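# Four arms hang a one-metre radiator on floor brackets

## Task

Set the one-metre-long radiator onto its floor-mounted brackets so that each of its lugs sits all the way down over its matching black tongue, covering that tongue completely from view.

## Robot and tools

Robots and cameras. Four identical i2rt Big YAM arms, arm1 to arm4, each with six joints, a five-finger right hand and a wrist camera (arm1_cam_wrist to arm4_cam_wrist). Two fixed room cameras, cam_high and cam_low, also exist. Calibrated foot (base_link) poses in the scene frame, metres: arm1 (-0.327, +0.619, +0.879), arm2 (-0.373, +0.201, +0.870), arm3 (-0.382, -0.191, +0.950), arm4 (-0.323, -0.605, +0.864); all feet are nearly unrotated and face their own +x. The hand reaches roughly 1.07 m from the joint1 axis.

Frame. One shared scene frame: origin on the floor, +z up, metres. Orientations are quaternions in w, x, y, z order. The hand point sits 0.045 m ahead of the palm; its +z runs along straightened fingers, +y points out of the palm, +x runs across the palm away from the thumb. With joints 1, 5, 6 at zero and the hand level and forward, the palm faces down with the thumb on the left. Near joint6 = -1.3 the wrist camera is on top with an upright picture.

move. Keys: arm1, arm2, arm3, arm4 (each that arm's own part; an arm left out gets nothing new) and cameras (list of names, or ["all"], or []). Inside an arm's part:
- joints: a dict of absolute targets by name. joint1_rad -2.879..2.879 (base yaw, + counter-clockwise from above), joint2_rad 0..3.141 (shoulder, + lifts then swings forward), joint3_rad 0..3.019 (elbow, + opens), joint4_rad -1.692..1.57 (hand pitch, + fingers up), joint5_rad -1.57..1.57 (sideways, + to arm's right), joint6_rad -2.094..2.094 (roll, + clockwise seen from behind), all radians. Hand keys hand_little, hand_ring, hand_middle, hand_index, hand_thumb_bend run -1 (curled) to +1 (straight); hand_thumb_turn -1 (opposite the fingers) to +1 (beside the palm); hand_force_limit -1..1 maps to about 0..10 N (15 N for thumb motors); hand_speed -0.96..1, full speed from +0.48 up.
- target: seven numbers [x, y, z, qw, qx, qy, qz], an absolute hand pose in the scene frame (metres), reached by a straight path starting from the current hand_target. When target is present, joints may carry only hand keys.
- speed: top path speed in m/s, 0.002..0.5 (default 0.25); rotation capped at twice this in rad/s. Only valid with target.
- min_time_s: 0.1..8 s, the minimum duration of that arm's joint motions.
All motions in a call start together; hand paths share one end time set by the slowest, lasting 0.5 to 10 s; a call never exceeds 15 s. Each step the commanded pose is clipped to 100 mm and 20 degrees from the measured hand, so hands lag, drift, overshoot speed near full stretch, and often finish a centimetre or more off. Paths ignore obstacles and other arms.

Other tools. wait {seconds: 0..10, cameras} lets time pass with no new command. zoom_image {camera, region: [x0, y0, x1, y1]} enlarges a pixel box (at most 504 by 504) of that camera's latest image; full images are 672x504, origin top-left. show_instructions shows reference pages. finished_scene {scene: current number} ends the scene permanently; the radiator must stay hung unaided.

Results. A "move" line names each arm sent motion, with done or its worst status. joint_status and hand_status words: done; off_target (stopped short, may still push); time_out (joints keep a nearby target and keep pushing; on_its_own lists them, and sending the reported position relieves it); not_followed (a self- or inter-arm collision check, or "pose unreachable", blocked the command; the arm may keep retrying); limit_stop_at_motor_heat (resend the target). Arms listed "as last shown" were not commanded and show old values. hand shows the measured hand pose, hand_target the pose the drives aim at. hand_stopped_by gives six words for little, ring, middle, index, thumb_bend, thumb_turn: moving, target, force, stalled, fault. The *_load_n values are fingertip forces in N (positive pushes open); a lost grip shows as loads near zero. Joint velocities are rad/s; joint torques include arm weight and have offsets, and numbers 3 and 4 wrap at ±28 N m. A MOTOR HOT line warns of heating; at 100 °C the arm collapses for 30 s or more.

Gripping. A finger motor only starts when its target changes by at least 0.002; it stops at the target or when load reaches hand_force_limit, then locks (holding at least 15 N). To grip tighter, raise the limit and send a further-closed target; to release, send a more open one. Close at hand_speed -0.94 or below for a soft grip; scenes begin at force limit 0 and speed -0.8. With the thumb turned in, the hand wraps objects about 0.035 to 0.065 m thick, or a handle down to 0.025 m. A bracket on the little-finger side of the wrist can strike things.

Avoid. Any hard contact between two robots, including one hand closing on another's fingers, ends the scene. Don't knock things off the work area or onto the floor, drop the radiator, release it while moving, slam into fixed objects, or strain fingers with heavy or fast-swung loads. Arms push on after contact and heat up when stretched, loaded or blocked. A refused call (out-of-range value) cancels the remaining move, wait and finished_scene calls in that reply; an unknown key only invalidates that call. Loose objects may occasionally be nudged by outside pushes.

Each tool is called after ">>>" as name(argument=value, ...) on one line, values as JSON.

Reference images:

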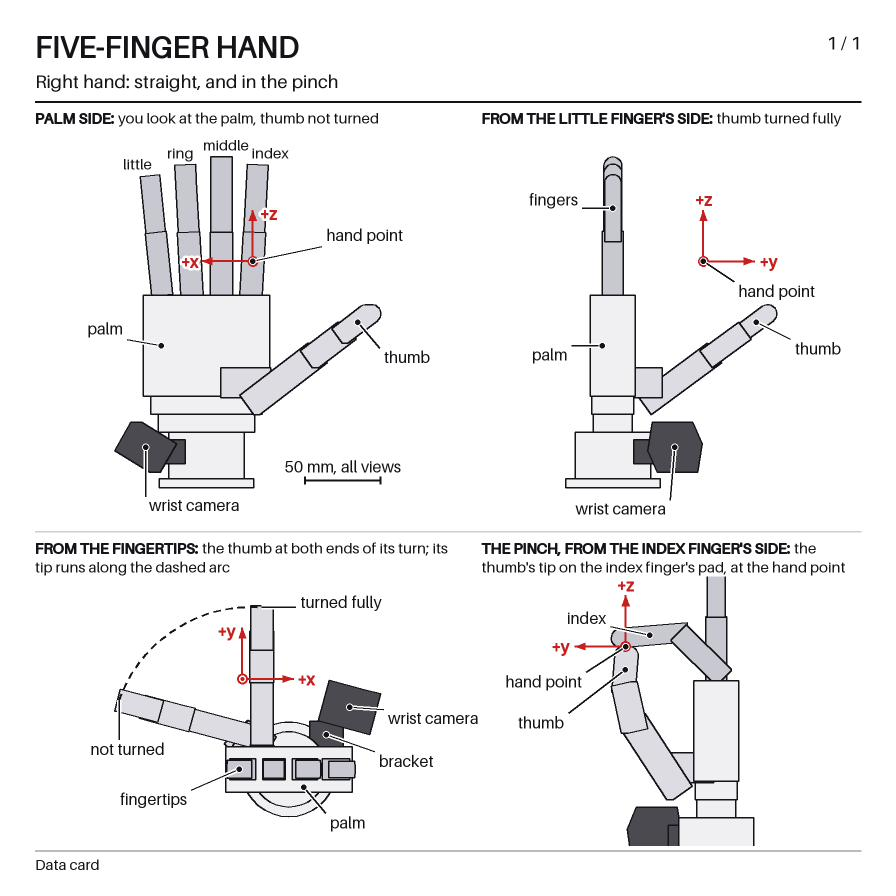

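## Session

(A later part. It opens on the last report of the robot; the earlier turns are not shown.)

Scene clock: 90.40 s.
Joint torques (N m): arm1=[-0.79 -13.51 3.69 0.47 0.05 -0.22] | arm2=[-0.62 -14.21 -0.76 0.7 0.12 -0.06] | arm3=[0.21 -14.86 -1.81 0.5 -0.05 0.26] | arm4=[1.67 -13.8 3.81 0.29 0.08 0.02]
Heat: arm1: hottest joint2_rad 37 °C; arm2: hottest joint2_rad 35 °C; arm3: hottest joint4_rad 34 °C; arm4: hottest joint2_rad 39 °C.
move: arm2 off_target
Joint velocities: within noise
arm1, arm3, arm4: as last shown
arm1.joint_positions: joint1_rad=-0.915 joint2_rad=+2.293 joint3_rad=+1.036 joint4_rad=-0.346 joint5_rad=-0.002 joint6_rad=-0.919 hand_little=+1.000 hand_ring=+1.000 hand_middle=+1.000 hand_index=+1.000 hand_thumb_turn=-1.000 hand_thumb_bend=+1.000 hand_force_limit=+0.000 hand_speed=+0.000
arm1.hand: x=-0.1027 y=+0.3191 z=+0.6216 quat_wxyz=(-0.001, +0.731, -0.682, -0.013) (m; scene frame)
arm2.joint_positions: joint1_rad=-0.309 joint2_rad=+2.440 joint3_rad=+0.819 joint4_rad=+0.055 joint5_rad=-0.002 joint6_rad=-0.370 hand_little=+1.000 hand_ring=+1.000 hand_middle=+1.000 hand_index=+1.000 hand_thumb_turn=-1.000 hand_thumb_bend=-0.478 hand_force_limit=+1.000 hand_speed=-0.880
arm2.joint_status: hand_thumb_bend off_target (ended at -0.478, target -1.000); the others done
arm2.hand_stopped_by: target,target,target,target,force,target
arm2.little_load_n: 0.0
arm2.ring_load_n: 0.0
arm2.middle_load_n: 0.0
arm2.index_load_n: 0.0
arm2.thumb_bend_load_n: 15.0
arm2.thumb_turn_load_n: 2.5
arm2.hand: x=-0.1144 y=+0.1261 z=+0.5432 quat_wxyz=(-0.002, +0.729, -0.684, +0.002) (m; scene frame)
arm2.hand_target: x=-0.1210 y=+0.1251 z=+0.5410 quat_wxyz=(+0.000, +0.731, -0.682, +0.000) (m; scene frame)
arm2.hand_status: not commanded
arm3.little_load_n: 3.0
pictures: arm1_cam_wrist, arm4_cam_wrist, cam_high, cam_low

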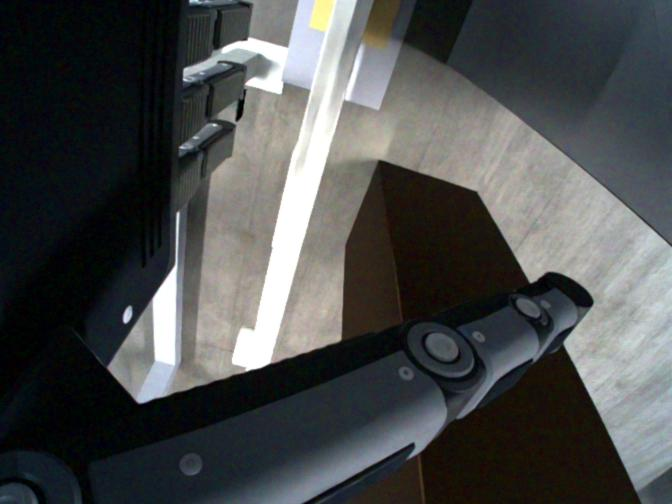

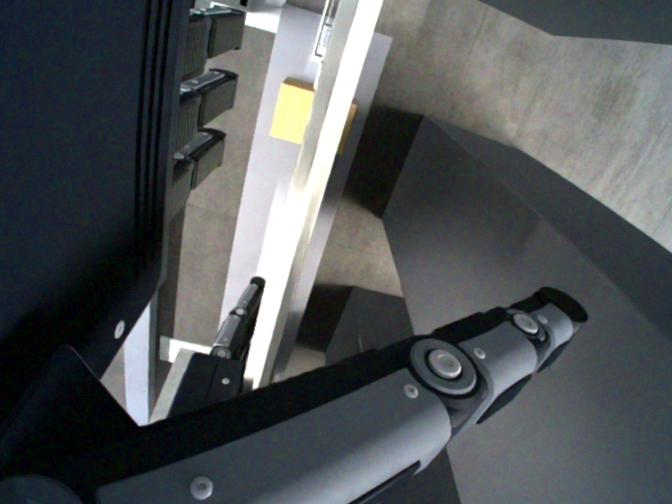

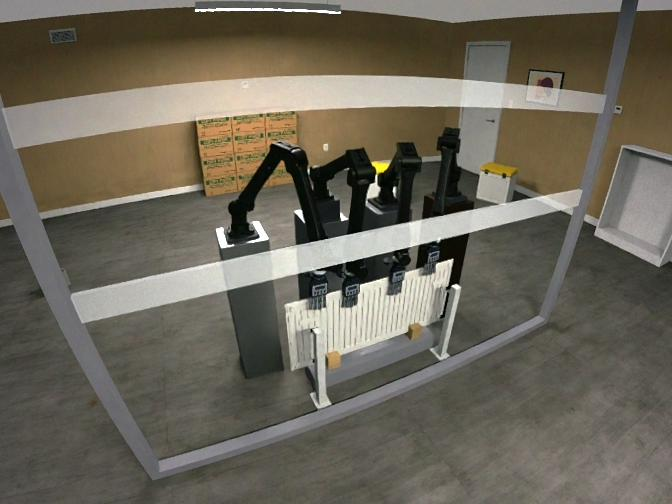

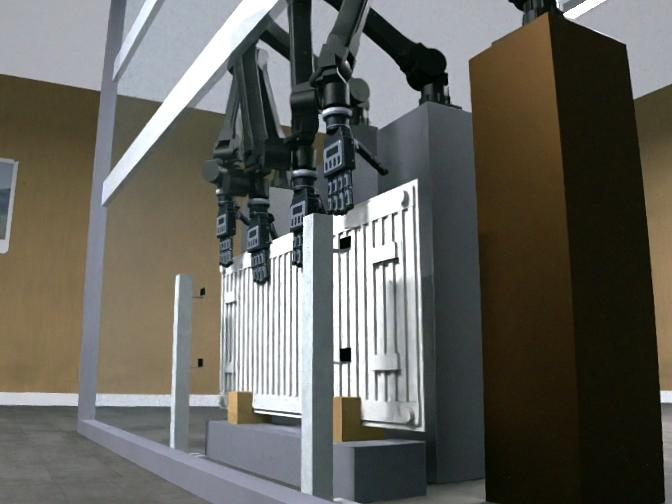

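>>> move(arm2={"joints": {"hand_speed": -0.85, "hand_force_limit": -0.7, "hand_little": 0, "hand_ring": 0, "hand_middle": 0, "hand_index": 0}}, arm1={"target": [-0.098, 0.300, 0.540, 0, 0.7301, -0.6834, 0], "speed": 0.08, "joints": {"hand_speed": -0.2, "hand_thumb_bend": 0.2}}, arm4={"target": [-0.062, -0.282, 0.538, 0, 0.7071, -0.7071, 0], "speed": 0.08, "joints": {"hand_speed": -0.2, "hand_thumb_bend": 0.2}}, cameras=["arm1_cam_wrist", "arm4_cam_wrist", "cam_high"])

>>> zoom_image(camera="arm1_cam_wrist", region=[150, 0, 400, 200])

>>> zoom_image(camera="arm4_cam_wrist", region=[150, 0, 400, 200])

Scene clock: 93.97 s.
Joint torques (N m): arm1=[-0.91 -14.56 2.54 0.47 0.06 -0.22] | arm2=[-0.91 -13.74 -0.65 0.55 0.18 -0.06] | arm3=[0.21 -14.92 -1.83 0.5 -0.05 0.26] | arm4=[2.26 -15.27 2.65 0.47 0.05 0.02]
Heat: arm1: hottest joint2_rad 38 °C; arm2: hottest joint2_rad 35 °C; arm3: hottest joint4_rad 34 °C; arm4: hottest joint2_rad 39 °C.
move: arm1 off_target; arm2 off_target; arm4 done
Joint velocities: within noise
arm1.joint_positions: joint1_rad=-0.920 joint2_rad=+2.508 joint3_rad=+1.145 joint4_rad=-0.239 joint5_rad=-0.002 joint6_rad=-0.925 hand_little=+1.000 hand_ring=+1.000 hand_middle=+1.000 hand_index=+1.000 hand_thumb_turn=-1.000 hand_thumb_bend=+0.200 hand_force_limit=+0.000 hand_speed=-0.200
arm1.joint_status: all done
arm1.hand_stopped_by: target,target,target,target,target,target
arm1.little_load_n: 0.0
arm1.ring_load_n: -0.5
arm1.middle_load_n: 0.0
arm1.index_load_n: 0.0
arm1.thumb_bend_load_n: 0.0
arm1.thumb_turn_load_n: 0.0
arm1.hand: x=-0.1005 y=+0.3130 z=+0.5414 quat_wxyz=(-0.001, +0.732, -0.681, -0.012) (m; scene frame)
arm1.hand_target: x=-0.0982 y=+0.3003 z=+0.5402 quat_wxyz=(+0.000, +0.730, -0.683, +0.000) (m; scene frame)
arm1.hand_status: off_target (0.013 m and 1.4 deg from the pose sent, 0.084 m and 1.5 deg at the start)
arm2.joint_positions: joint1_rad=-0.309 joint2_rad=+2.440 joint3_rad=+0.818 joint4_rad=+0.059 joint5_rad=-0.004 joint6_rad=-0.372 hand_little=+0.794 hand_ring=+0.837 hand_middle=+0.794 hand_index=+0.863 hand_thumb_turn=-1.000 hand_thumb_bend=-0.477 hand_force_limit=-0.700 hand_speed=-0.850
arm2.joint_status: hand_little off_target (ended at +0.794, target +0.000); hand_ring off_target (ended at +0.837, target +0.000); hand_middle off_target (ended at +0.794, target +0.000); hand_index off_target (ended at +0.863, target +0.000); the others done
arm2.hand_stopped_by: force,force,force,force,force,target
arm2.little_load_n: 4.0
arm2.ring_load_n: 4.5
arm2.middle_load_n: 4.0
arm2.index_load_n: 0.0
arm2.thumb_bend_load_n: 16.5
arm2.thumb_turn_load_n: 3.0
arm2.hand: x=-0.1139 y=+0.1263 z=+0.5430 quat_wxyz=(-0.003, +0.730, -0.684, +0.003) (m; scene frame)
arm2.hand_target: x=-0.1210 y=+0.1251 z=+0.5411 quat_wxyz=(+0.000, +0.731, -0.682, +0.000) (m; scene frame)
arm2.hand_status: not commanded
arm3: as last shown
arm3.little_load_n: 2.5
arm3.middle_load_n: 4.5
arm3.thumb_turn_load_n: 2.0
arm4.joint_positions: joint1_rad=+0.719 joint2_rad=+2.422 joint3_rad=+1.069 joint4_rad=-0.204 joint5_rad=-0.006 joint6_rad=+0.725 hand_little=+1.000 hand_ring=+1.000 hand_middle=+1.000 hand_index=+1.000 hand_thumb_turn=-1.000 hand_thumb_bend=+0.200 hand_force_limit=+0.000 hand_speed=-0.200
arm4.joint_status: all done
arm4.hand_stopped_by: target,target,target,target,target,target
arm4.little_load_n: -0.5
arm4.ring_load_n: 0.0
arm4.middle_load_n: 0.0
arm4.index_load_n: 0.0
arm4.thumb_bend_load_n: 0.0
arm4.thumb_turn_load_n: 0.0
arm4.hand: x=-0.0602 y=-0.2862 z=+0.5454 quat_wxyz=(+0.000, +0.708, -0.706, -0.001) (m; scene frame)
arm4.hand_target: x=-0.0621 y=-0.2823 z=+0.5381 quat_wxyz=(+0.000, +0.707, -0.707, +0.000) (m; scene frame)
arm4.hand_status: done (0.009 m and 0.3 deg from the pose sent, 0.079 m and 0.4 deg at the start)
pictures: arm1_cam_wrist, arm4_cam_wrist, cam_high

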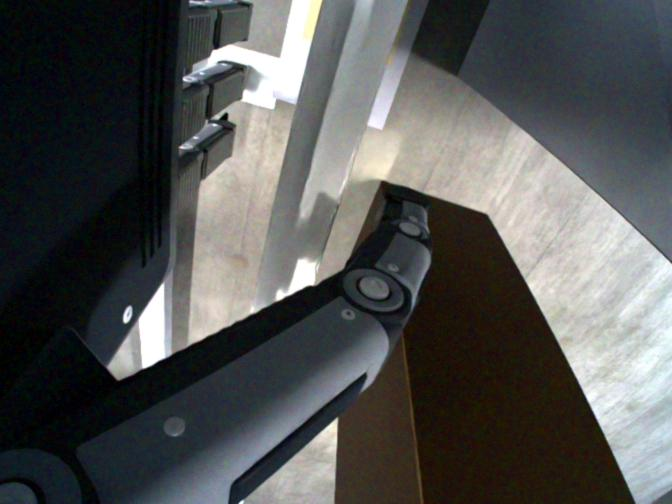

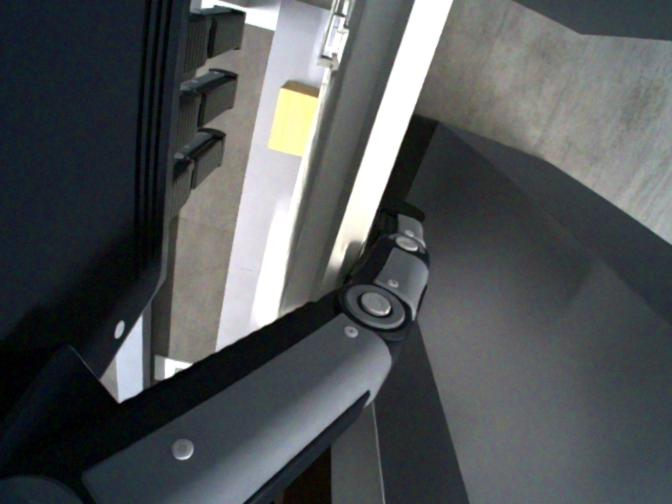

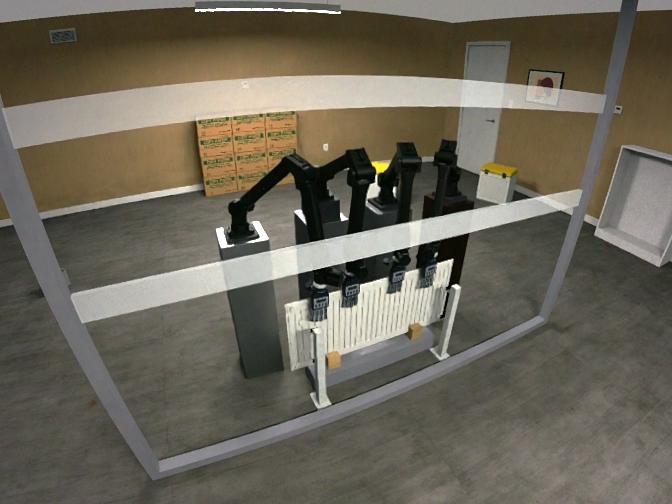

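Scaled by 2.016 from the camera's 672x504 image, which has a finer 960x720 frame.

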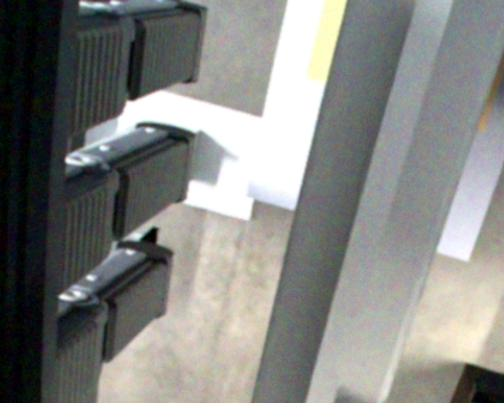

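Scaled by 2.016 from the camera's 672x504 image, which has a finer 960x720 frame.

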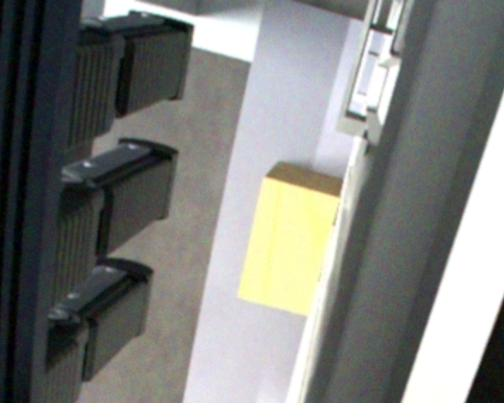

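>>> move(arm1={"target": [-0.124, 0.300, 0.540, 0, 0.7301, -0.6834, 0], "speed": 0.06}, arm4={"target": [-0.088, -0.282, 0.538, 0, 0.7071, -0.7071, 0], "speed": 0.06}, cameras=["arm1_cam_wrist", "arm4_cam_wrist"])

>>> zoom_image(camera="arm1_cam_wrist", region=[150, 0, 400, 200])

>>> zoom_image(camera="arm4_cam_wrist", region=[150, 0, 400, 200])

Scene clock: 95.70 s.
Joint torques (N m): arm1=[-0.67 -14.97 0.94 0.49 0.11 -0.25] | arm2=[-0.85 -13.63 -0.61 0.49 0.21 -0.06] | arm3=[0.15 -14.86 -1.81 0.5 -0.05 0.26] | arm4=[1.67 -15.85 0.91 0.51 0.05 0.04]
Heat: arm1: hottest joint2_rad 38 °C; arm2: hottest joint2_rad 35 °C; arm3: hottest joint4_rad 34 °C; arm4: hottest joint2_rad 38 °C.
move: arm1 done; arm4 done
Joint velocities: within noise
arm1.joint_positions: joint1_rad=-0.968 joint2_rad=+2.508 joint3_rad=+1.116 joint4_rad=-0.198 joint5_rad=-0.004 joint6_rad=-0.969 hand_little=+1.000 hand_ring=+1.000 hand_middle=+1.000 hand_index=+1.000 hand_thumb_turn=-1.000 hand_thumb_bend=+0.200 hand_force_limit=+0.000 hand_speed=-0.200
arm1.joint_status: not commanded
arm1.hand_stopped_by: target,target,target,target,target,target
arm1.little_load_n: 0.0
arm1.ring_load_n: 0.0
arm1.middle_load_n: 0.0
arm1.index_load_n: 0.0
arm1.thumb_bend_load_n: 0.0
arm1.thumb_turn_load_n: 0.0
arm1.hand: x=-0.1213 y=+0.3063 z=+0.5384 quat_wxyz=(-0.002, +0.730, -0.683, -0.006) (m; scene frame)
arm1.hand_target: x=-0.1240 y=+0.3000 z=+0.5400 quat_wxyz=(+0.000, +0.730, -0.683, +0.000) (m; scene frame)
arm1.hand_status: done (0.007 m and 0.7 deg from the pose sent, 0.027 m and 1.4 deg at the start)
arm2, arm3: as last shown
arm2.joint_positions: joint1_rad=-0.309 joint2_rad=+2.440 joint3_rad=+0.817 joint4_rad=+0.060 joint5_rad=-0.004 joint6_rad=-0.372 hand_little=+0.794 hand_ring=+0.837 hand_middle=+0.794 hand_index=+0.863 hand_thumb_turn=-1.000 hand_thumb_bend=-0.477 hand_force_limit=-0.700 hand_speed=-0.850
arm2.ring_load_n: 4.0
arm2.middle_load_n: 3.5
arm2.index_load_n: 0.5
arm2.thumb_bend_load_n: 16.0
arm2.hand: x=-0.1141 y=+0.1263 z=+0.5430 quat_wxyz=(-0.003, +0.730, -0.684, +0.003) (m; scene frame)
arm2.hand_target: x=-0.1211 y=+0.1251 z=+0.5411 quat_wxyz=(+0.000, +0.731, -0.682, +0.000) (m; scene frame)
arm3.index_load_n: 0.5
arm4.joint_positions: joint1_rad=+0.764 joint2_rad=+2.422 joint3_rad=+1.032 joint4_rad=-0.159 joint5_rad=-0.005 joint6_rad=+0.767 hand_little=+1.000 hand_ring=+1.000 hand_middle=+1.000 hand_index=+1.000 hand_thumb_turn=-1.000 hand_thumb_bend=+0.200 hand_force_limit=+0.000 hand_speed=-0.200
arm4.joint_status: not commanded
arm4.hand_stopped_by: target,target,target,target,target,target
arm4.little_load_n: 0.0
arm4.ring_load_n: 0.0
arm4.middle_load_n: 0.0
arm4.index_load_n: 0.0
arm4.thumb_bend_load_n: 0.0
arm4.thumb_turn_load_n: 0.0
arm4.hand: x=-0.0826 y=-0.2807 z=+0.5425 quat_wxyz=(-0.003, +0.710, -0.704, -0.001) (m; scene frame)
arm4.hand_target: x=-0.0880 y=-0.2821 z=+0.5381 quat_wxyz=(+0.000, +0.707, -0.707, +0.000) (m; scene frame)
arm4.hand_status: done (0.007 m and 0.6 deg from the pose sent, 0.029 m and 0.3 deg at the start)
pictures: arm1_cam_wrist, arm4_cam_wrist

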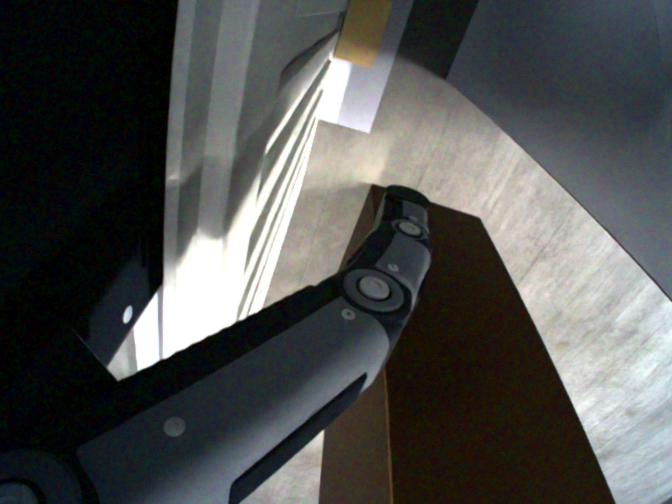

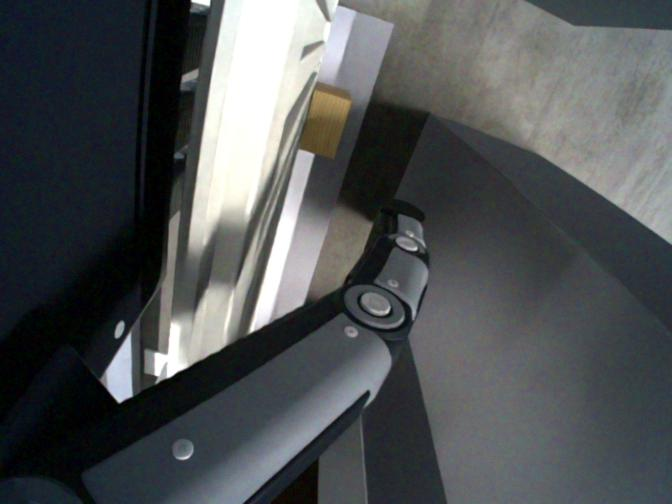

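Scaled by 2.016 from the camera's 672x504 image, which has a finer 960x720 frame.

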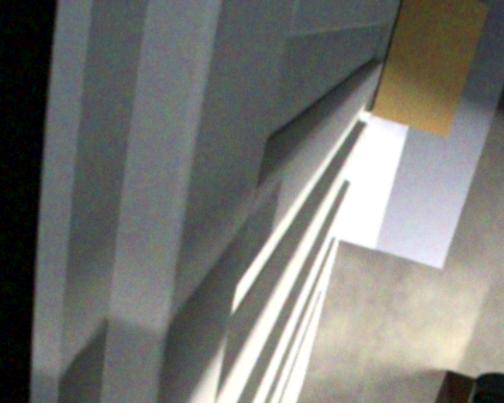

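Scaled by 2.016 from the camera's 672x504 image, which has a finer 960x720 frame.

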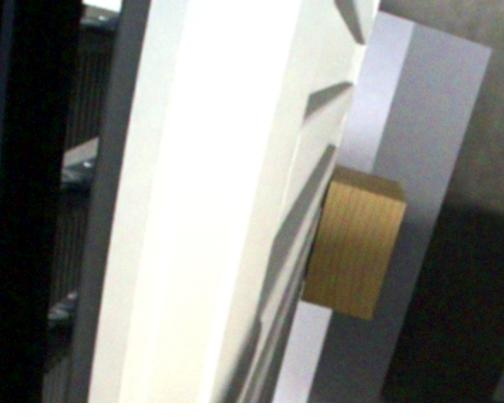

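>>> move(arm1={"joints": {"hand_speed": -0.4, "hand_thumb_bend": -0.35}}, arm4={"target": [-0.094, -0.281, 0.538, 0, 0.7071, -0.7071, 0], "speed": 0.06, "joints": {"hand_speed": -0.4, "hand_thumb_bend": -0.35}})

>>> move(arm1={"joints": {"hand_speed": -0.88, "hand_force_limit": 1, "hand_thumb_bend": -1}}, arm4={"joints": {"hand_speed": -0.88, "hand_force_limit": 1, "hand_thumb_bend": -1}}, cameras=["arm1_cam_wrist", "arm4_cam_wrist"])

>>> move(arm1={"joints": {"hand_speed": -0.85, "hand_force_limit": -0.7, "hand_little": 0, "hand_ring": 0, "hand_middle": 0, "hand_index": 0}}, arm4={"joints": {"hand_speed": -0.85, "hand_force_limit": -0.7, "hand_little": 0, "hand_ring": 0, "hand_middle": 0, "hand_index": 0}}, cameras=["cam_low"])

Scene clock: 97.37 s.
Joint torques (N m): arm1=[-0.85 -14.92 0.9 0.47 0.11 -0.25] | arm2=[-0.85 -14.04 -0.66 0.54 0.17 -0.07] | arm3=[0.15 -14.86 -1.83 0.5 -0.05 0.26] | arm4=[2.08 -15.27 0.88 0.54 0.07 0.06]
Heat: arm1: hottest joint2_rad 38 °C; arm2: hottest joint2_rad 35 °C; arm3: hottest joint4_rad 34 °C; arm4: hottest joint2_rad 38 °C.
move: arm1 done; arm4 done
Joint velocities: within noise
arm1.joint_positions: joint1_rad=-0.968 joint2_rad=+2.508 joint3_rad=+1.116 joint4_rad=-0.198 joint5_rad=-0.004 joint6_rad=-0.970 hand_little=+1.000 hand_ring=+1.000 hand_middle=+1.000 hand_index=+1.000 hand_thumb_turn=-1.000 hand_thumb_bend=-0.350 hand_force_limit=+0.000 hand_speed=-0.400
arm1.joint_status: all done
arm1.hand_stopped_by: target,target,target,target,target,target
arm1.little_load_n: 0.0
arm1.ring_load_n: 0.0
arm1.middle_load_n: 0.0
arm1.index_load_n: 0.0
arm1.thumb_bend_load_n: 0.5
arm1.thumb_turn_load_n: 0.0
arm1.hand: x=-0.1212 y=+0.3061 z=+0.5383 quat_wxyz=(-0.002, +0.731, -0.683, -0.006) (m; scene frame)
arm1.hand_target: x=-0.1240 y=+0.3000 z=+0.5400 quat_wxyz=(+0.000, +0.730, -0.684, +0.000) (m; scene frame)
arm1.hand_status: not commanded
arm2, arm3: as last shown
arm2.ring_load_n: 4.5
arm2.middle_load_n: 4.0
arm2.index_load_n: 0.0
arm3.ring_load_n: -0.5
arm3.index_load_n: 0.0
arm3.thumb_turn_load_n: 2.5
arm4.joint_positions: joint1_rad=+0.773 joint2_rad=+2.422 joint3_rad=+1.022 joint4_rad=-0.151 joint5_rad=-0.005 joint6_rad=+0.779 hand_little=+1.000 hand_ring=+1.000 hand_middle=+1.000 hand_index=+1.000 hand_thumb_turn=-1.000 hand_thumb_bend=-0.350 hand_force_limit=+0.000 hand_speed=-0.400
arm4.joint_status: all done
arm4.hand_stopped_by: target,target,target,target,target,target
arm4.little_load_n: 0.0
arm4.ring_load_n: 0.0
arm4.middle_load_n: 0.0
arm4.index_load_n: 0.0
arm4.thumb_bend_load_n: 0.0
arm4.thumb_turn_load_n: 0.0
arm4.hand: x=-0.0877 y=-0.2803 z=+0.5420 quat_wxyz=(-0.003, +0.709, -0.706, -0.001) (m; scene frame)
arm4.hand_target: x=-0.0940 y=-0.2811 z=+0.5381 quat_wxyz=(+0.000, +0.707, -0.707, +0.000) (m; scene frame)
arm4.hand_status: done (0.007 m and 0.4 deg from the pose sent, 0.012 m and 0.6 deg at the start)
pictures: none

Scene clock: 100.20 s.
Joint torques (N m): arm1=[-0.67 -14.8 0.94 0.49 0.09 -0.35] | arm2=[-1.03 -13.86 -0.64 0.47 0.17 -0.04] | arm3=[0.21 -14.86 -1.83 0.49 -0.05 0.25] | arm4=[2.08 -15.85 0.9 0.54 0.04 0.05]
Heat: arm1: hottest joint2_rad 39 °C; arm2: hottest joint2_rad 35 °C; arm3: hottest joint4_rad 34 °C; arm4: hottest joint2_rad 38 °C.
move: arm1 off_target; arm4 off_target
Joint velocities: within noise
arm1.joint_positions: joint1_rad=-0.968 joint2_rad=+2.508 joint3_rad=+1.116 joint4_rad=-0.198 joint5_rad=-0.003 joint6_rad=-0.960 hand_little=+1.000 hand_ring=+1.000 hand_middle=+1.000 hand_index=+1.000 hand_thumb_turn=-1.000 hand_thumb_bend=-0.494 hand_force_limit=+1.000 hand_speed=-0.880
arm1.joint_status: hand_thumb_bend off_target (ended at -0.494, target -1.000); the others done
arm1.hand_stopped_by: target,target,target,target,force,target
arm1.little_load_n: 0.0
arm1.ring_load_n: -0.5
arm1.middle_load_n: 0.0
arm1.index_load_n: 0.0
arm1.thumb_bend_load_n: 14.0
arm1.thumb_turn_load_n: 1.5
arm1.hand: x=-0.1211 y=+0.3066 z=+0.5384 quat_wxyz=(-0.001, +0.727, -0.686, -0.006) (m; scene frame)
arm1.hand_target: x=-0.1240 y=+0.3000 z=+0.5400 quat_wxyz=(+0.000, +0.730, -0.683, +0.000) (m; scene frame)
arm1.hand_status: not commanded
arm2, arm3: as last shown
arm2.middle_load_n: 3.5
arm2.index_load_n: 0.5
arm3.little_load_n: 3.0
arm3.ring_load_n: 0.0
arm3.middle_load_n: 5.0
arm4.joint_positions: joint1_rad=+0.774 joint2_rad=+2.422 joint3_rad=+1.021 joint4_rad=-0.151 joint5_rad=-0.005 joint6_rad=+0.784 hand_little=+1.000 hand_ring=+1.000 hand_middle=+1.000 hand_index=+1.000 hand_thumb_turn=-1.000 hand_thumb_bend=-0.506 hand_force_limit=+1.000 hand_speed=-0.880
arm4.joint_status: hand_thumb_bend off_target (ended at -0.506, target -1.000); the others done
arm4.hand_stopped_by: target,target,target,target,force,target
arm4.little_load_n: 0.0
arm4.ring_load_n: 0.0
arm4.middle_load_n: 0.0
arm4.index_load_n: 0.0
arm4.thumb_bend_load_n: 14.0
arm4.thumb_turn_load_n: 1.0
arm4.hand: x=-0.0883 y=-0.2806 z=+0.5419 quat_wxyz=(-0.002, +0.707, -0.707, -0.001) (m; scene frame)
arm4.hand_target: x=-0.0940 y=-0.2811 z=+0.5381 quat_wxyz=(+0.000, +0.707, -0.707, +0.000) (m; scene frame)
arm4.hand_status: not commanded
pictures: arm1_cam_wrist, arm4_cam_wrist

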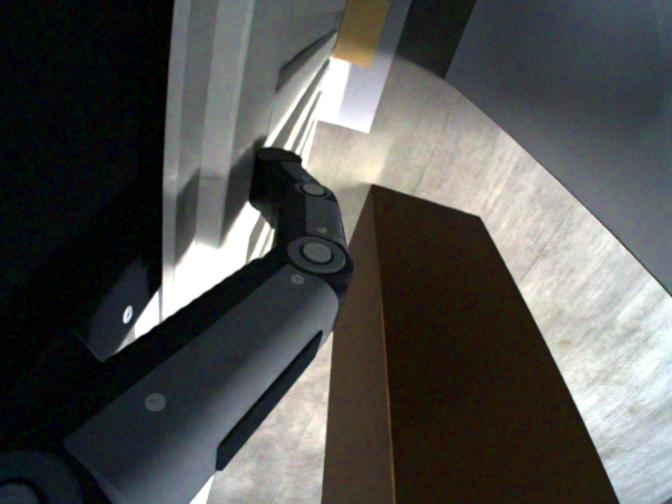

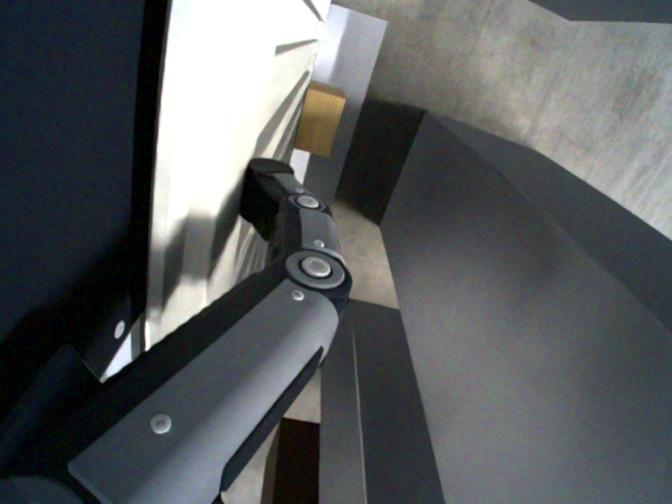

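Scene clock: 102.83 s.
Joint torques (N m): arm1=[-0.73 -14.86 0.98 0.32 0.2 -0.33] | arm2=[-0.85 -13.57 -0.61 0.5 0.2 -0.04] | arm3=[0.15 -14.86 -1.83 0.49 -0.05 0.26] | arm4=[1.32 -15.38 0.98 0.39 0.05 0.03]
Heat: arm1: hottest joint2_rad 39 °C; arm2: hottest joint2_rad 35 °C; arm3: hottest joint4_rad 34 °C; arm4: hottest joint2_rad 38 °C.
move: arm1 off_target; arm4 off_target
Joint velocities: within noise
arm1.joint_positions: joint1_rad=-0.969 joint2_rad=+2.508 joint3_rad=+1.115 joint4_rad=-0.194 joint5_rad=-0.006 joint6_rad=-0.961 hand_little=+0.835 hand_ring=+0.794 hand_middle=+0.878 hand_index=+0.877 hand_thumb_turn=-1.000 hand_thumb_bend=-0.493 hand_force_limit=-0.700 hand_speed=-0.850
arm1.joint_status: hand_little off_target (ended at +0.835, target +0.000); hand_ring off_target (ended at +0.794, target +0.000); hand_middle off_target (ended at +0.878, target +0.000); hand_index off_target (ended at +0.877, target +0.000); the others done
arm1.hand_stopped_by: force,force,force,force,force,target
arm1.little_load_n: 2.5
arm1.ring_load_n: 2.0
arm1.middle_load_n: 5.0
arm1.index_load_n: 2.0
arm1.thumb_bend_load_n: 15.0
arm1.thumb_turn_load_n: 2.0
arm1.hand: x=-0.1207 y=+0.3068 z=+0.5381 quat_wxyz=(-0.003, +0.728, -0.686, -0.005) (m; scene frame)
arm1.hand_target: x=-0.1240 y=+0.3001 z=+0.5400 quat_wxyz=(+0.000, +0.730, -0.683, +0.000) (m; scene frame)
arm1.hand_status: not commanded
arm2: as last shown
arm2.index_load_n: 0.0
arm2.hand: x=-0.1140 y=+0.1263 z=+0.5430 quat_wxyz=(-0.003, +0.730, -0.684, +0.003) (m; scene frame)
arm3.joint_positions: joint1_rad=+0.041 joint2_rad=+2.667 joint3_rad=+0.962 joint4_rad=+0.159 joint5_rad=+0.005 joint6_rad=+0.065 hand_little=+0.863 hand_ring=+0.891 hand_middle=+0.893 hand_index=+0.891 hand_thumb_turn=-1.000 hand_thumb_bend=-0.500 hand_force_limit=-0.700 hand_speed=-0.850
arm3.joint_status: not commanded
arm3.hand_stopped_by: force,force,force,force,force,target
arm3.little_load_n: 2.0
arm3.ring_load_n: 0.0
arm3.middle_load_n: 4.0
arm3.index_load_n: 0.0
arm3.thumb_bend_load_n: 15.5
arm3.thumb_turn_load_n: 2.0
arm3.hand: x=-0.1029 y=-0.1360 z=+0.5419 quat_wxyz=(-0.005, +0.710, -0.704, +0.005) (m; scene frame)
arm3.hand_target: x=-0.1131 y=-0.1313 z=+0.5411 quat_wxyz=(+0.000, +0.709, -0.705, +0.000) (m; scene frame)
arm3.hand_status: not commanded
arm4.joint_positions: joint1_rad=+0.774 joint2_rad=+2.422 joint3_rad=+1.020 joint4_rad=-0.149 joint5_rad=-0.004 joint6_rad=+0.784 hand_little=+0.876 hand_ring=+0.975 hand_middle=+0.837 hand_index=+0.904 hand_thumb_turn=-1.000 hand_thumb_bend=-0.505 hand_force_limit=-0.700 hand_speed=-0.850
arm4.joint_status: hand_little off_target (ended at +0.876, target +0.000); hand_ring off_target (ended at +0.975, target +0.000); hand_middle off_target (ended at +0.837, target +0.000); hand_index off_target (ended at +0.904, target +0.000); the others done
arm4.hand_stopped_by: force,force,force,force,force,target
arm4.little_load_n: 0.5
arm4.ring_load_n: 1.0
arm4.middle_load_n: 5.5
arm4.index_load_n: 0.0
arm4.thumb_bend_load_n: 15.0
arm4.thumb_turn_load_n: 1.5
arm4.hand: x=-0.0883 y=-0.2804 z=+0.5418 quat_wxyz=(-0.003, +0.707, -0.707, +0.000) (m; scene frame)
arm4.hand_target: x=-0.0939 y=-0.2811 z=+0.5381 quat_wxyz=(+0.000, +0.707, -0.707, +0.000) (m; scene frame)
arm4.hand_status: not commanded
pictures: cam_low

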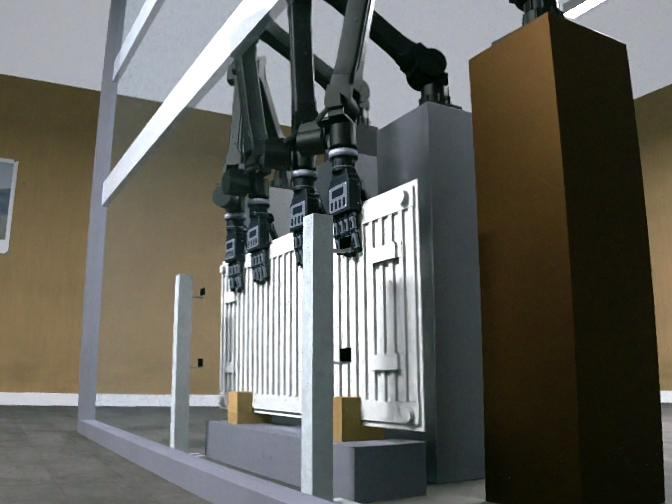

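>>> move(arm1={"target": [-0.124, 0.302, 0.567, 0, 0.7300, -0.6834, 0], "speed": 0.04}, arm2={"target": [-0.121, 0.125, 0.568, 0, 0.7310, -0.6823, 0], "speed": 0.04}, arm3={"target": [-0.112, -0.132, 0.568, 0, 0.7090, -0.7052, 0], "speed": 0.04}, arm4={"target": [-0.094, -0.281, 0.565, 0, 0.7071, -0.7071, 0], "speed": 0.04}, cameras=["cam_low", "cam_high"])

>>> zoom_image(camera="cam_low", region=[180, 200, 460, 460])

Scene clock: 104.97 s.
Joint torques (N m): arm1=[-0.21 -19.55 -0.99 -0.76 0.18 -0.23] | arm2=[-1.03 -18.9 -2.58 -1.11 0.19 0] | arm3=[-0.09 -21.13 -5.41 -0.53 -0.06 0.22] | arm4=[2.61 -20.72 -0.44 -1.21 -0.14 -0.02]
Heat: arm1: hottest joint2_rad 39 °C; arm2: hottest joint2_rad 35 °C; arm3: hottest joint2_rad 34 °C; arm4: hottest joint2_rad 38 °C.
move: arm1 off_target; arm2 off_target; arm3 off_target; arm4 off_target
Joint velocities: within noise
arm1.joint_positions: joint1_rad=-0.971 joint2_rad=+2.504 joint3_rad=+1.100 joint4_rad=-0.193 joint5_rad=-0.006 joint6_rad=-0.966 hand_little=+0.835 hand_ring=+0.794 hand_middle=+0.878 hand_index=+0.877 hand_thumb_turn=-1.000 hand_thumb_bend=-0.493 hand_force_limit=-0.700 hand_speed=-0.850
arm1.joint_status: not commanded
arm1.hand_stopped_by: force,force,force,force,force,target
arm1.little_load_n: 2.0
arm1.ring_load_n: 2.0
arm1.middle_load_n: 6.0
arm1.index_load_n: 3.5
arm1.thumb_bend_load_n: 15.5
arm1.thumb_turn_load_n: 1.5
arm1.hand: x=-0.1261 y=+0.3116 z=+0.5391 quat_wxyz=(-0.003, +0.729, -0.685, -0.009) (m; scene frame)
arm1.hand_target: x=-0.1242 y=+0.3025 z=+0.5649 quat_wxyz=(+0.000, +0.730, -0.683, +0.000) (m; scene frame)
arm1.hand_status: off_target (0.030 m and 1.1 deg from the pose sent, 0.029 m and 0.7 deg at the start)
arm2.joint_positions: joint1_rad=-0.309 joint2_rad=+2.423 joint3_rad=+0.800 joint4_rad=+0.059 joint5_rad=-0.004 joint6_rad=-0.374 hand_little=+0.794 hand_ring=+0.837 hand_middle=+0.794 hand_index=+0.863 hand_thumb_turn=-1.000 hand_thumb_bend=-0.477 hand_force_limit=-0.700 hand_speed=-0.850
arm2.joint_status: not commanded
arm2.hand_stopped_by: force,force,force,force,force,target
arm2.little_load_n: 4.0
arm2.ring_load_n: 5.0
arm2.middle_load_n: 4.0
arm2.index_load_n: 1.0
arm2.thumb_bend_load_n: 15.5
arm2.thumb_turn_load_n: 2.5
arm2.hand: x=-0.1176 y=+0.1274 z=+0.5489 quat_wxyz=(-0.003, +0.730, -0.683, +0.003) (m; scene frame)
arm2.hand_target: x=-0.1214 y=+0.1254 z=+0.5664 quat_wxyz=(+0.000, +0.731, -0.682, +0.000) (m; scene frame)
arm2.hand_status: off_target (0.020 m and 0.5 deg from the pose sent, 0.026 m and 0.6 deg at the start)
arm3.joint_positions: joint1_rad=+0.041 joint2_rad=+2.665 joint3_rad=+0.956 joint4_rad=+0.159 joint5_rad=+0.005 joint6_rad=+0.065 hand_little=+0.863 hand_ring=+0.891 hand_middle=+0.893 hand_index=+0.891 hand_thumb_turn=-1.000 hand_thumb_bend=-0.500 hand_force_limit=-0.700 hand_speed=-0.850
arm3.joint_status: not commanded
arm3.hand_stopped_by: force,force,force,force,force,target
arm3.little_load_n: 5.5
arm3.ring_load_n: 2.0
arm3.middle_load_n: 7.5
arm3.index_load_n: 1.5
arm3.thumb_bend_load_n: 15.0
arm3.thumb_turn_load_n: 2.0
arm3.hand: x=-0.1065 y=-0.1363 z=+0.5429 quat_wxyz=(-0.003, +0.710, -0.704, +0.003) (m; scene frame)
arm3.hand_target: x=-0.1125 y=-0.1323 z=+0.5657 quat_wxyz=(+0.000, +0.709, -0.705, +0.000) (m; scene frame)
arm3.hand_status: off_target (0.026 m and 0.5 deg from the pose sent, 0.028 m and 0.8 deg at the start)
arm4.joint_positions: joint1_rad=+0.779 joint2_rad=+2.418 joint3_rad=+1.005 joint4_rad=-0.149 joint5_rad=-0.001 joint6_rad=+0.788 hand_little=+0.877 hand_ring=+0.975 hand_middle=+0.837 hand_index=+0.904 hand_thumb_turn=-1.000 hand_thumb_bend=-0.505 hand_force_limit=-0.700 hand_speed=-0.850
arm4.joint_status: not commanded
arm4.hand_stopped_by: force,force,force,force,force,target
arm4.little_load_n: 1.0
arm4.ring_load_n: 1.0
arm4.middle_load_n: 6.0
arm4.index_load_n: 0.5
arm4.thumb_bend_load_n: 15.5
arm4.thumb_turn_load_n: 1.5
arm4.hand: x=-0.0947 y=-0.2852 z=+0.5426 quat_wxyz=(+0.003, +0.707, -0.707, +0.001) (m; scene frame)
arm4.hand_target: x=-0.0941 y=-0.2811 z=+0.5636 quat_wxyz=(+0.000, +0.707, -0.707, +0.000) (m; scene frame)
arm4.hand_status: off_target (0.023 m and 0.3 deg from the pose sent, 0.024 m and 0.3 deg at the start)
pictures: cam_high, cam_low

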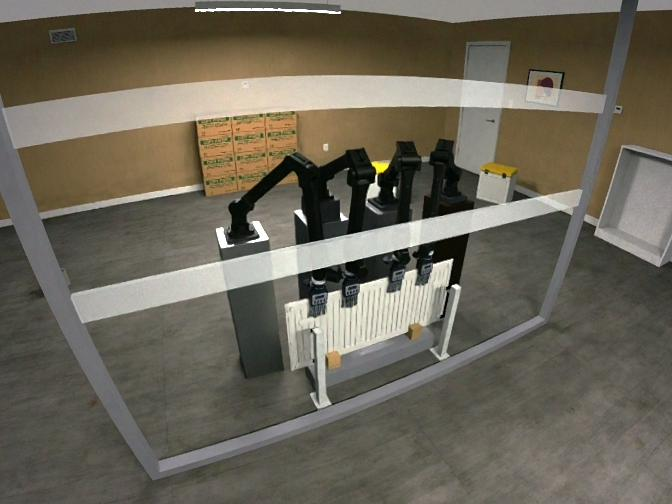

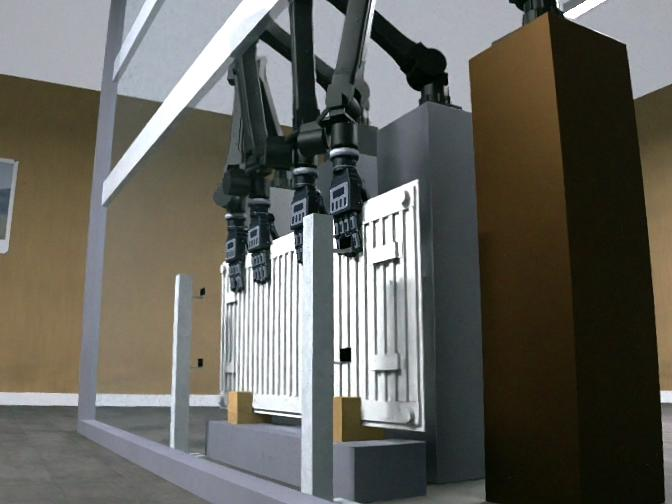

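Scaled by 1.800 from the camera's 672x504 image, which has a finer 960x720 frame.

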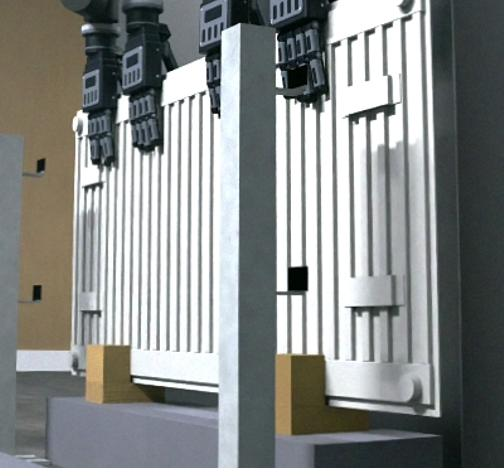

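>>> wait(seconds=0.5, cameras=["all"])

Scene clock: 107.43 s.
Joint torques (N m): arm1=[-0.26 -19.72 -0.99 -0.77 0.2 -0.26] | arm2=[-0.97 -18.78 -2.45 -1.05 0.18 -0.04] | arm3=[-0.09 -21.13 -5.39 -0.53 -0.06 0.22] | arm4=[1.38 -20.48 -0.65 -1.02 -0.08 0]
Heat: arm1: hottest joint2_rad 39 °C; arm2: hottest joint2_rad 35 °C; arm3: hottest joint2_rad 34 °C; arm4: hottest joint2_rad 38 °C.
Joint velocities: within noise
arm1.joint_positions: joint1_rad=-0.971 joint2_rad=+2.504 joint3_rad=+1.100 joint4_rad=-0.193 joint5_rad=-0.006 joint6_rad=-0.966 hand_little=+0.835 hand_ring=+0.794 hand_middle=+0.878 hand_index=+0.877 hand_thumb_turn=-1.000 hand_thumb_bend=-0.493 hand_force_limit=-0.700 hand_speed=-0.850
arm1.joint_status: not commanded
arm1.hand_stopped_by: force,force,force,force,force,target
arm1.little_load_n: 2.0
arm1.ring_load_n: 2.5
arm1.middle_load_n: 6.0
arm1.index_load_n: 3.5
arm1.thumb_bend_load_n: 15.0
arm1.thumb_turn_load_n: 1.5
arm1.hand: x=-0.1261 y=+0.3116 z=+0.5391 quat_wxyz=(-0.003, +0.729, -0.685, -0.009) (m; scene frame)
arm1.hand_target: x=-0.1242 y=+0.3025 z=+0.5649 quat_wxyz=(+0.000, +0.730, -0.683, +0.000) (m; scene frame)
arm1.hand_status: off_target (0.030 m and 1.1 deg from the pose sent, 0.029 m and 0.7 deg at the start)
arm2.joint_positions: joint1_rad=-0.309 joint2_rad=+2.423 joint3_rad=+0.800 joint4_rad=+0.059 joint5_rad=-0.004 joint6_rad=-0.374 hand_little=+0.794 hand_ring=+0.837 hand_middle=+0.794 hand_index=+0.863 hand_thumb_turn=-1.000 hand_thumb_bend=-0.477 hand_force_limit=-0.700 hand_speed=-0.850
arm2.joint_status: not commanded
arm2.hand_stopped_by: force,force,force,force,force,target
arm2.little_load_n: 4.0
arm2.ring_load_n: 5.0
arm2.middle_load_n: 4.0
arm2.index_load_n: 1.0
arm2.thumb_bend_load_n: 15.5
arm2.thumb_turn_load_n: 2.5
arm2.hand: x=-0.1176 y=+0.1274 z=+0.5489 quat_wxyz=(-0.003, +0.730, -0.683, +0.003) (m; scene frame)
arm2.hand_target: x=-0.1214 y=+0.1254 z=+0.5664 quat_wxyz=(+0.000, +0.731, -0.682, +0.000) (m; scene frame)
arm2.hand_status: off_target (0.020 m and 0.5 deg from the pose sent, 0.026 m and 0.6 deg at the start)
arm3.joint_positions: joint1_rad=+0.041 joint2_rad=+2.665 joint3_rad=+0.956 joint4_rad=+0.159 joint5_rad=+0.005 joint6_rad=+0.065 hand_little=+0.863 hand_ring=+0.891 hand_middle=+0.893 hand_index=+0.891 hand_thumb_turn=-1.000 hand_thumb_bend=-0.500 hand_force_limit=-0.700 hand_speed=-0.850
arm3.joint_status: not commanded
arm3.hand_stopped_by: force,force,force,force,force,target
arm3.little_load_n: 5.5
arm3.ring_load_n: 2.0
arm3.middle_load_n: 8.0
arm3.index_load_n: 1.5
arm3.thumb_bend_load_n: 15.5
arm3.thumb_turn_load_n: 2.0
arm3.hand: x=-0.1065 y=-0.1363 z=+0.5429 quat_wxyz=(-0.003, +0.710, -0.704, +0.003) (m; scene frame)
arm3.hand_target: x=-0.1125 y=-0.1323 z=+0.5657 quat_wxyz=(+0.000, +0.709, -0.705, +0.000) (m; scene frame)
arm3.hand_status: off_target (0.026 m and 0.5 deg from the pose sent, 0.028 m and 0.8 deg at the start)
arm4.joint_positions: joint1_rad=+0.779 joint2_rad=+2.418 joint3_rad=+1.005 joint4_rad=-0.149 joint5_rad=-0.001 joint6_rad=+0.788 hand_little=+0.877 hand_ring=+0.975 hand_middle=+0.837 hand_index=+0.904 hand_thumb_turn=-1.000 hand_thumb_bend=-0.505 hand_force_limit=-0.700 hand_speed=-0.850
arm4.joint_status: not commanded
arm4.hand_stopped_by: force,force,force,force,force,target
arm4.little_load_n: 1.0
arm4.ring_load_n: 1.0
arm4.middle_load_n: 6.5
arm4.index_load_n: 0.5
arm4.thumb_bend_load_n: 16.0
arm4.thumb_turn_load_n: 1.0
arm4.hand: x=-0.0947 y=-0.2852 z=+0.5426 quat_wxyz=(+0.003, +0.707, -0.707, +0.001) (m; scene frame)
arm4.hand_target: x=-0.0941 y=-0.2811 z=+0.5636 quat_wxyz=(+0.000, +0.707, -0.707, +0.000) (m; scene frame)
arm4.hand_status: off_target (0.023 m and 0.3 deg from the pose sent, 0.024 m and 0.3 deg at the start)
wait: 0.50 s; at rest from the start
pictures: arm1_cam_wrist, arm2_cam_wrist, arm3_cam_wrist, arm4_cam_wrist, cam_high, cam_low

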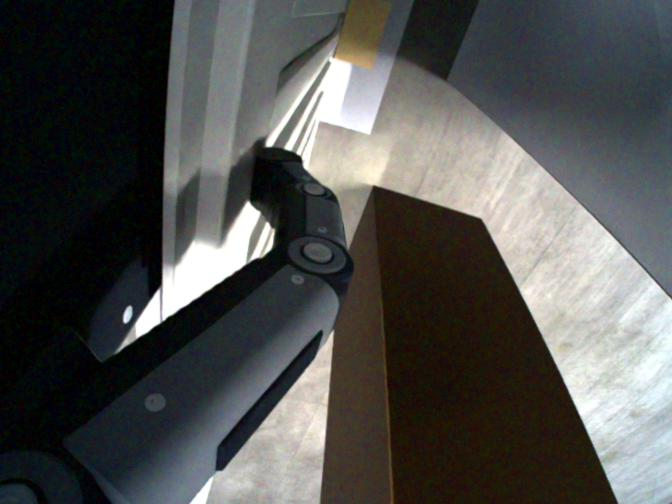

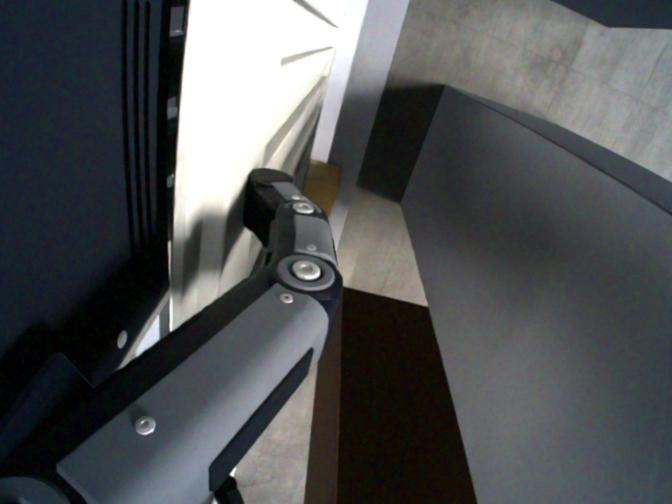

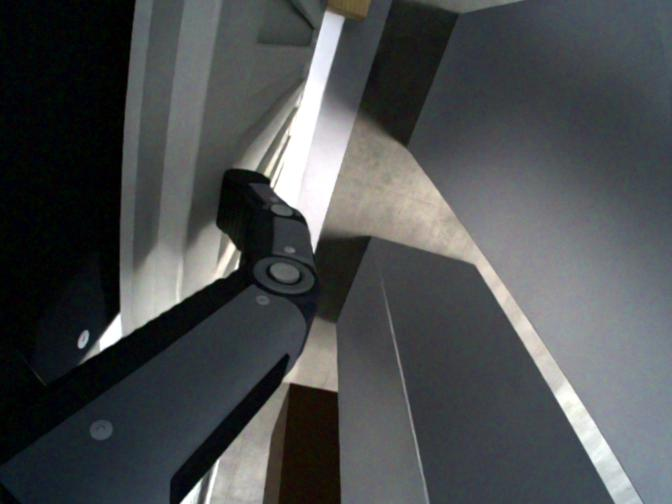

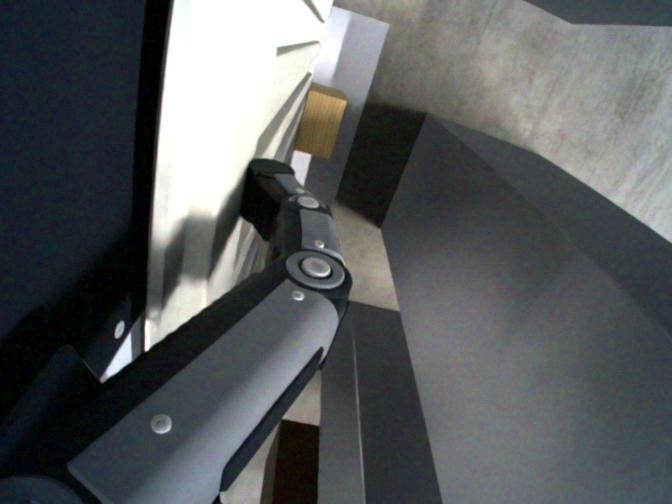

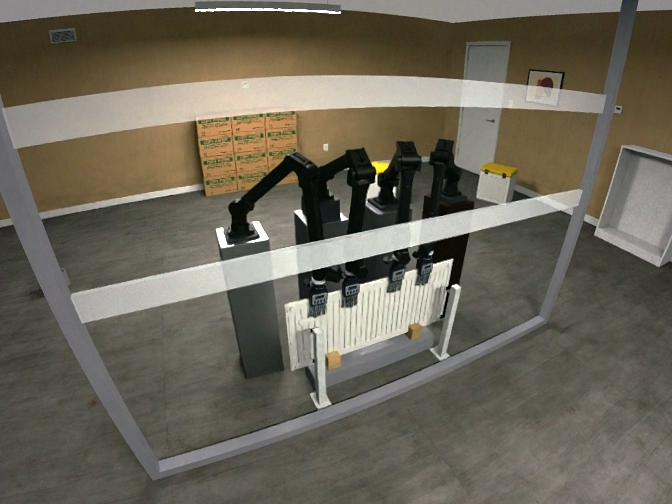

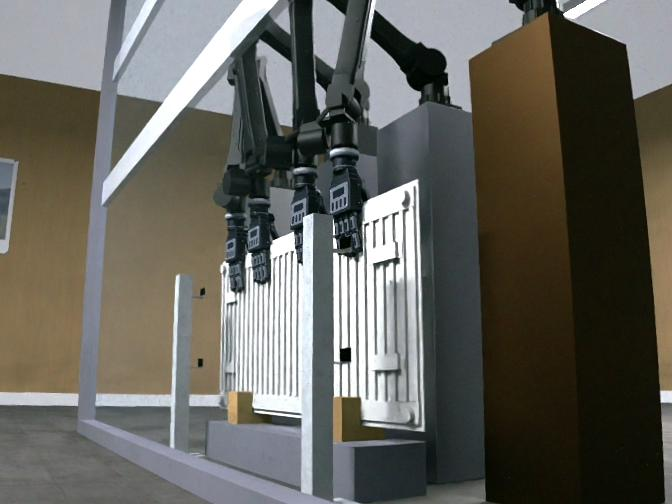

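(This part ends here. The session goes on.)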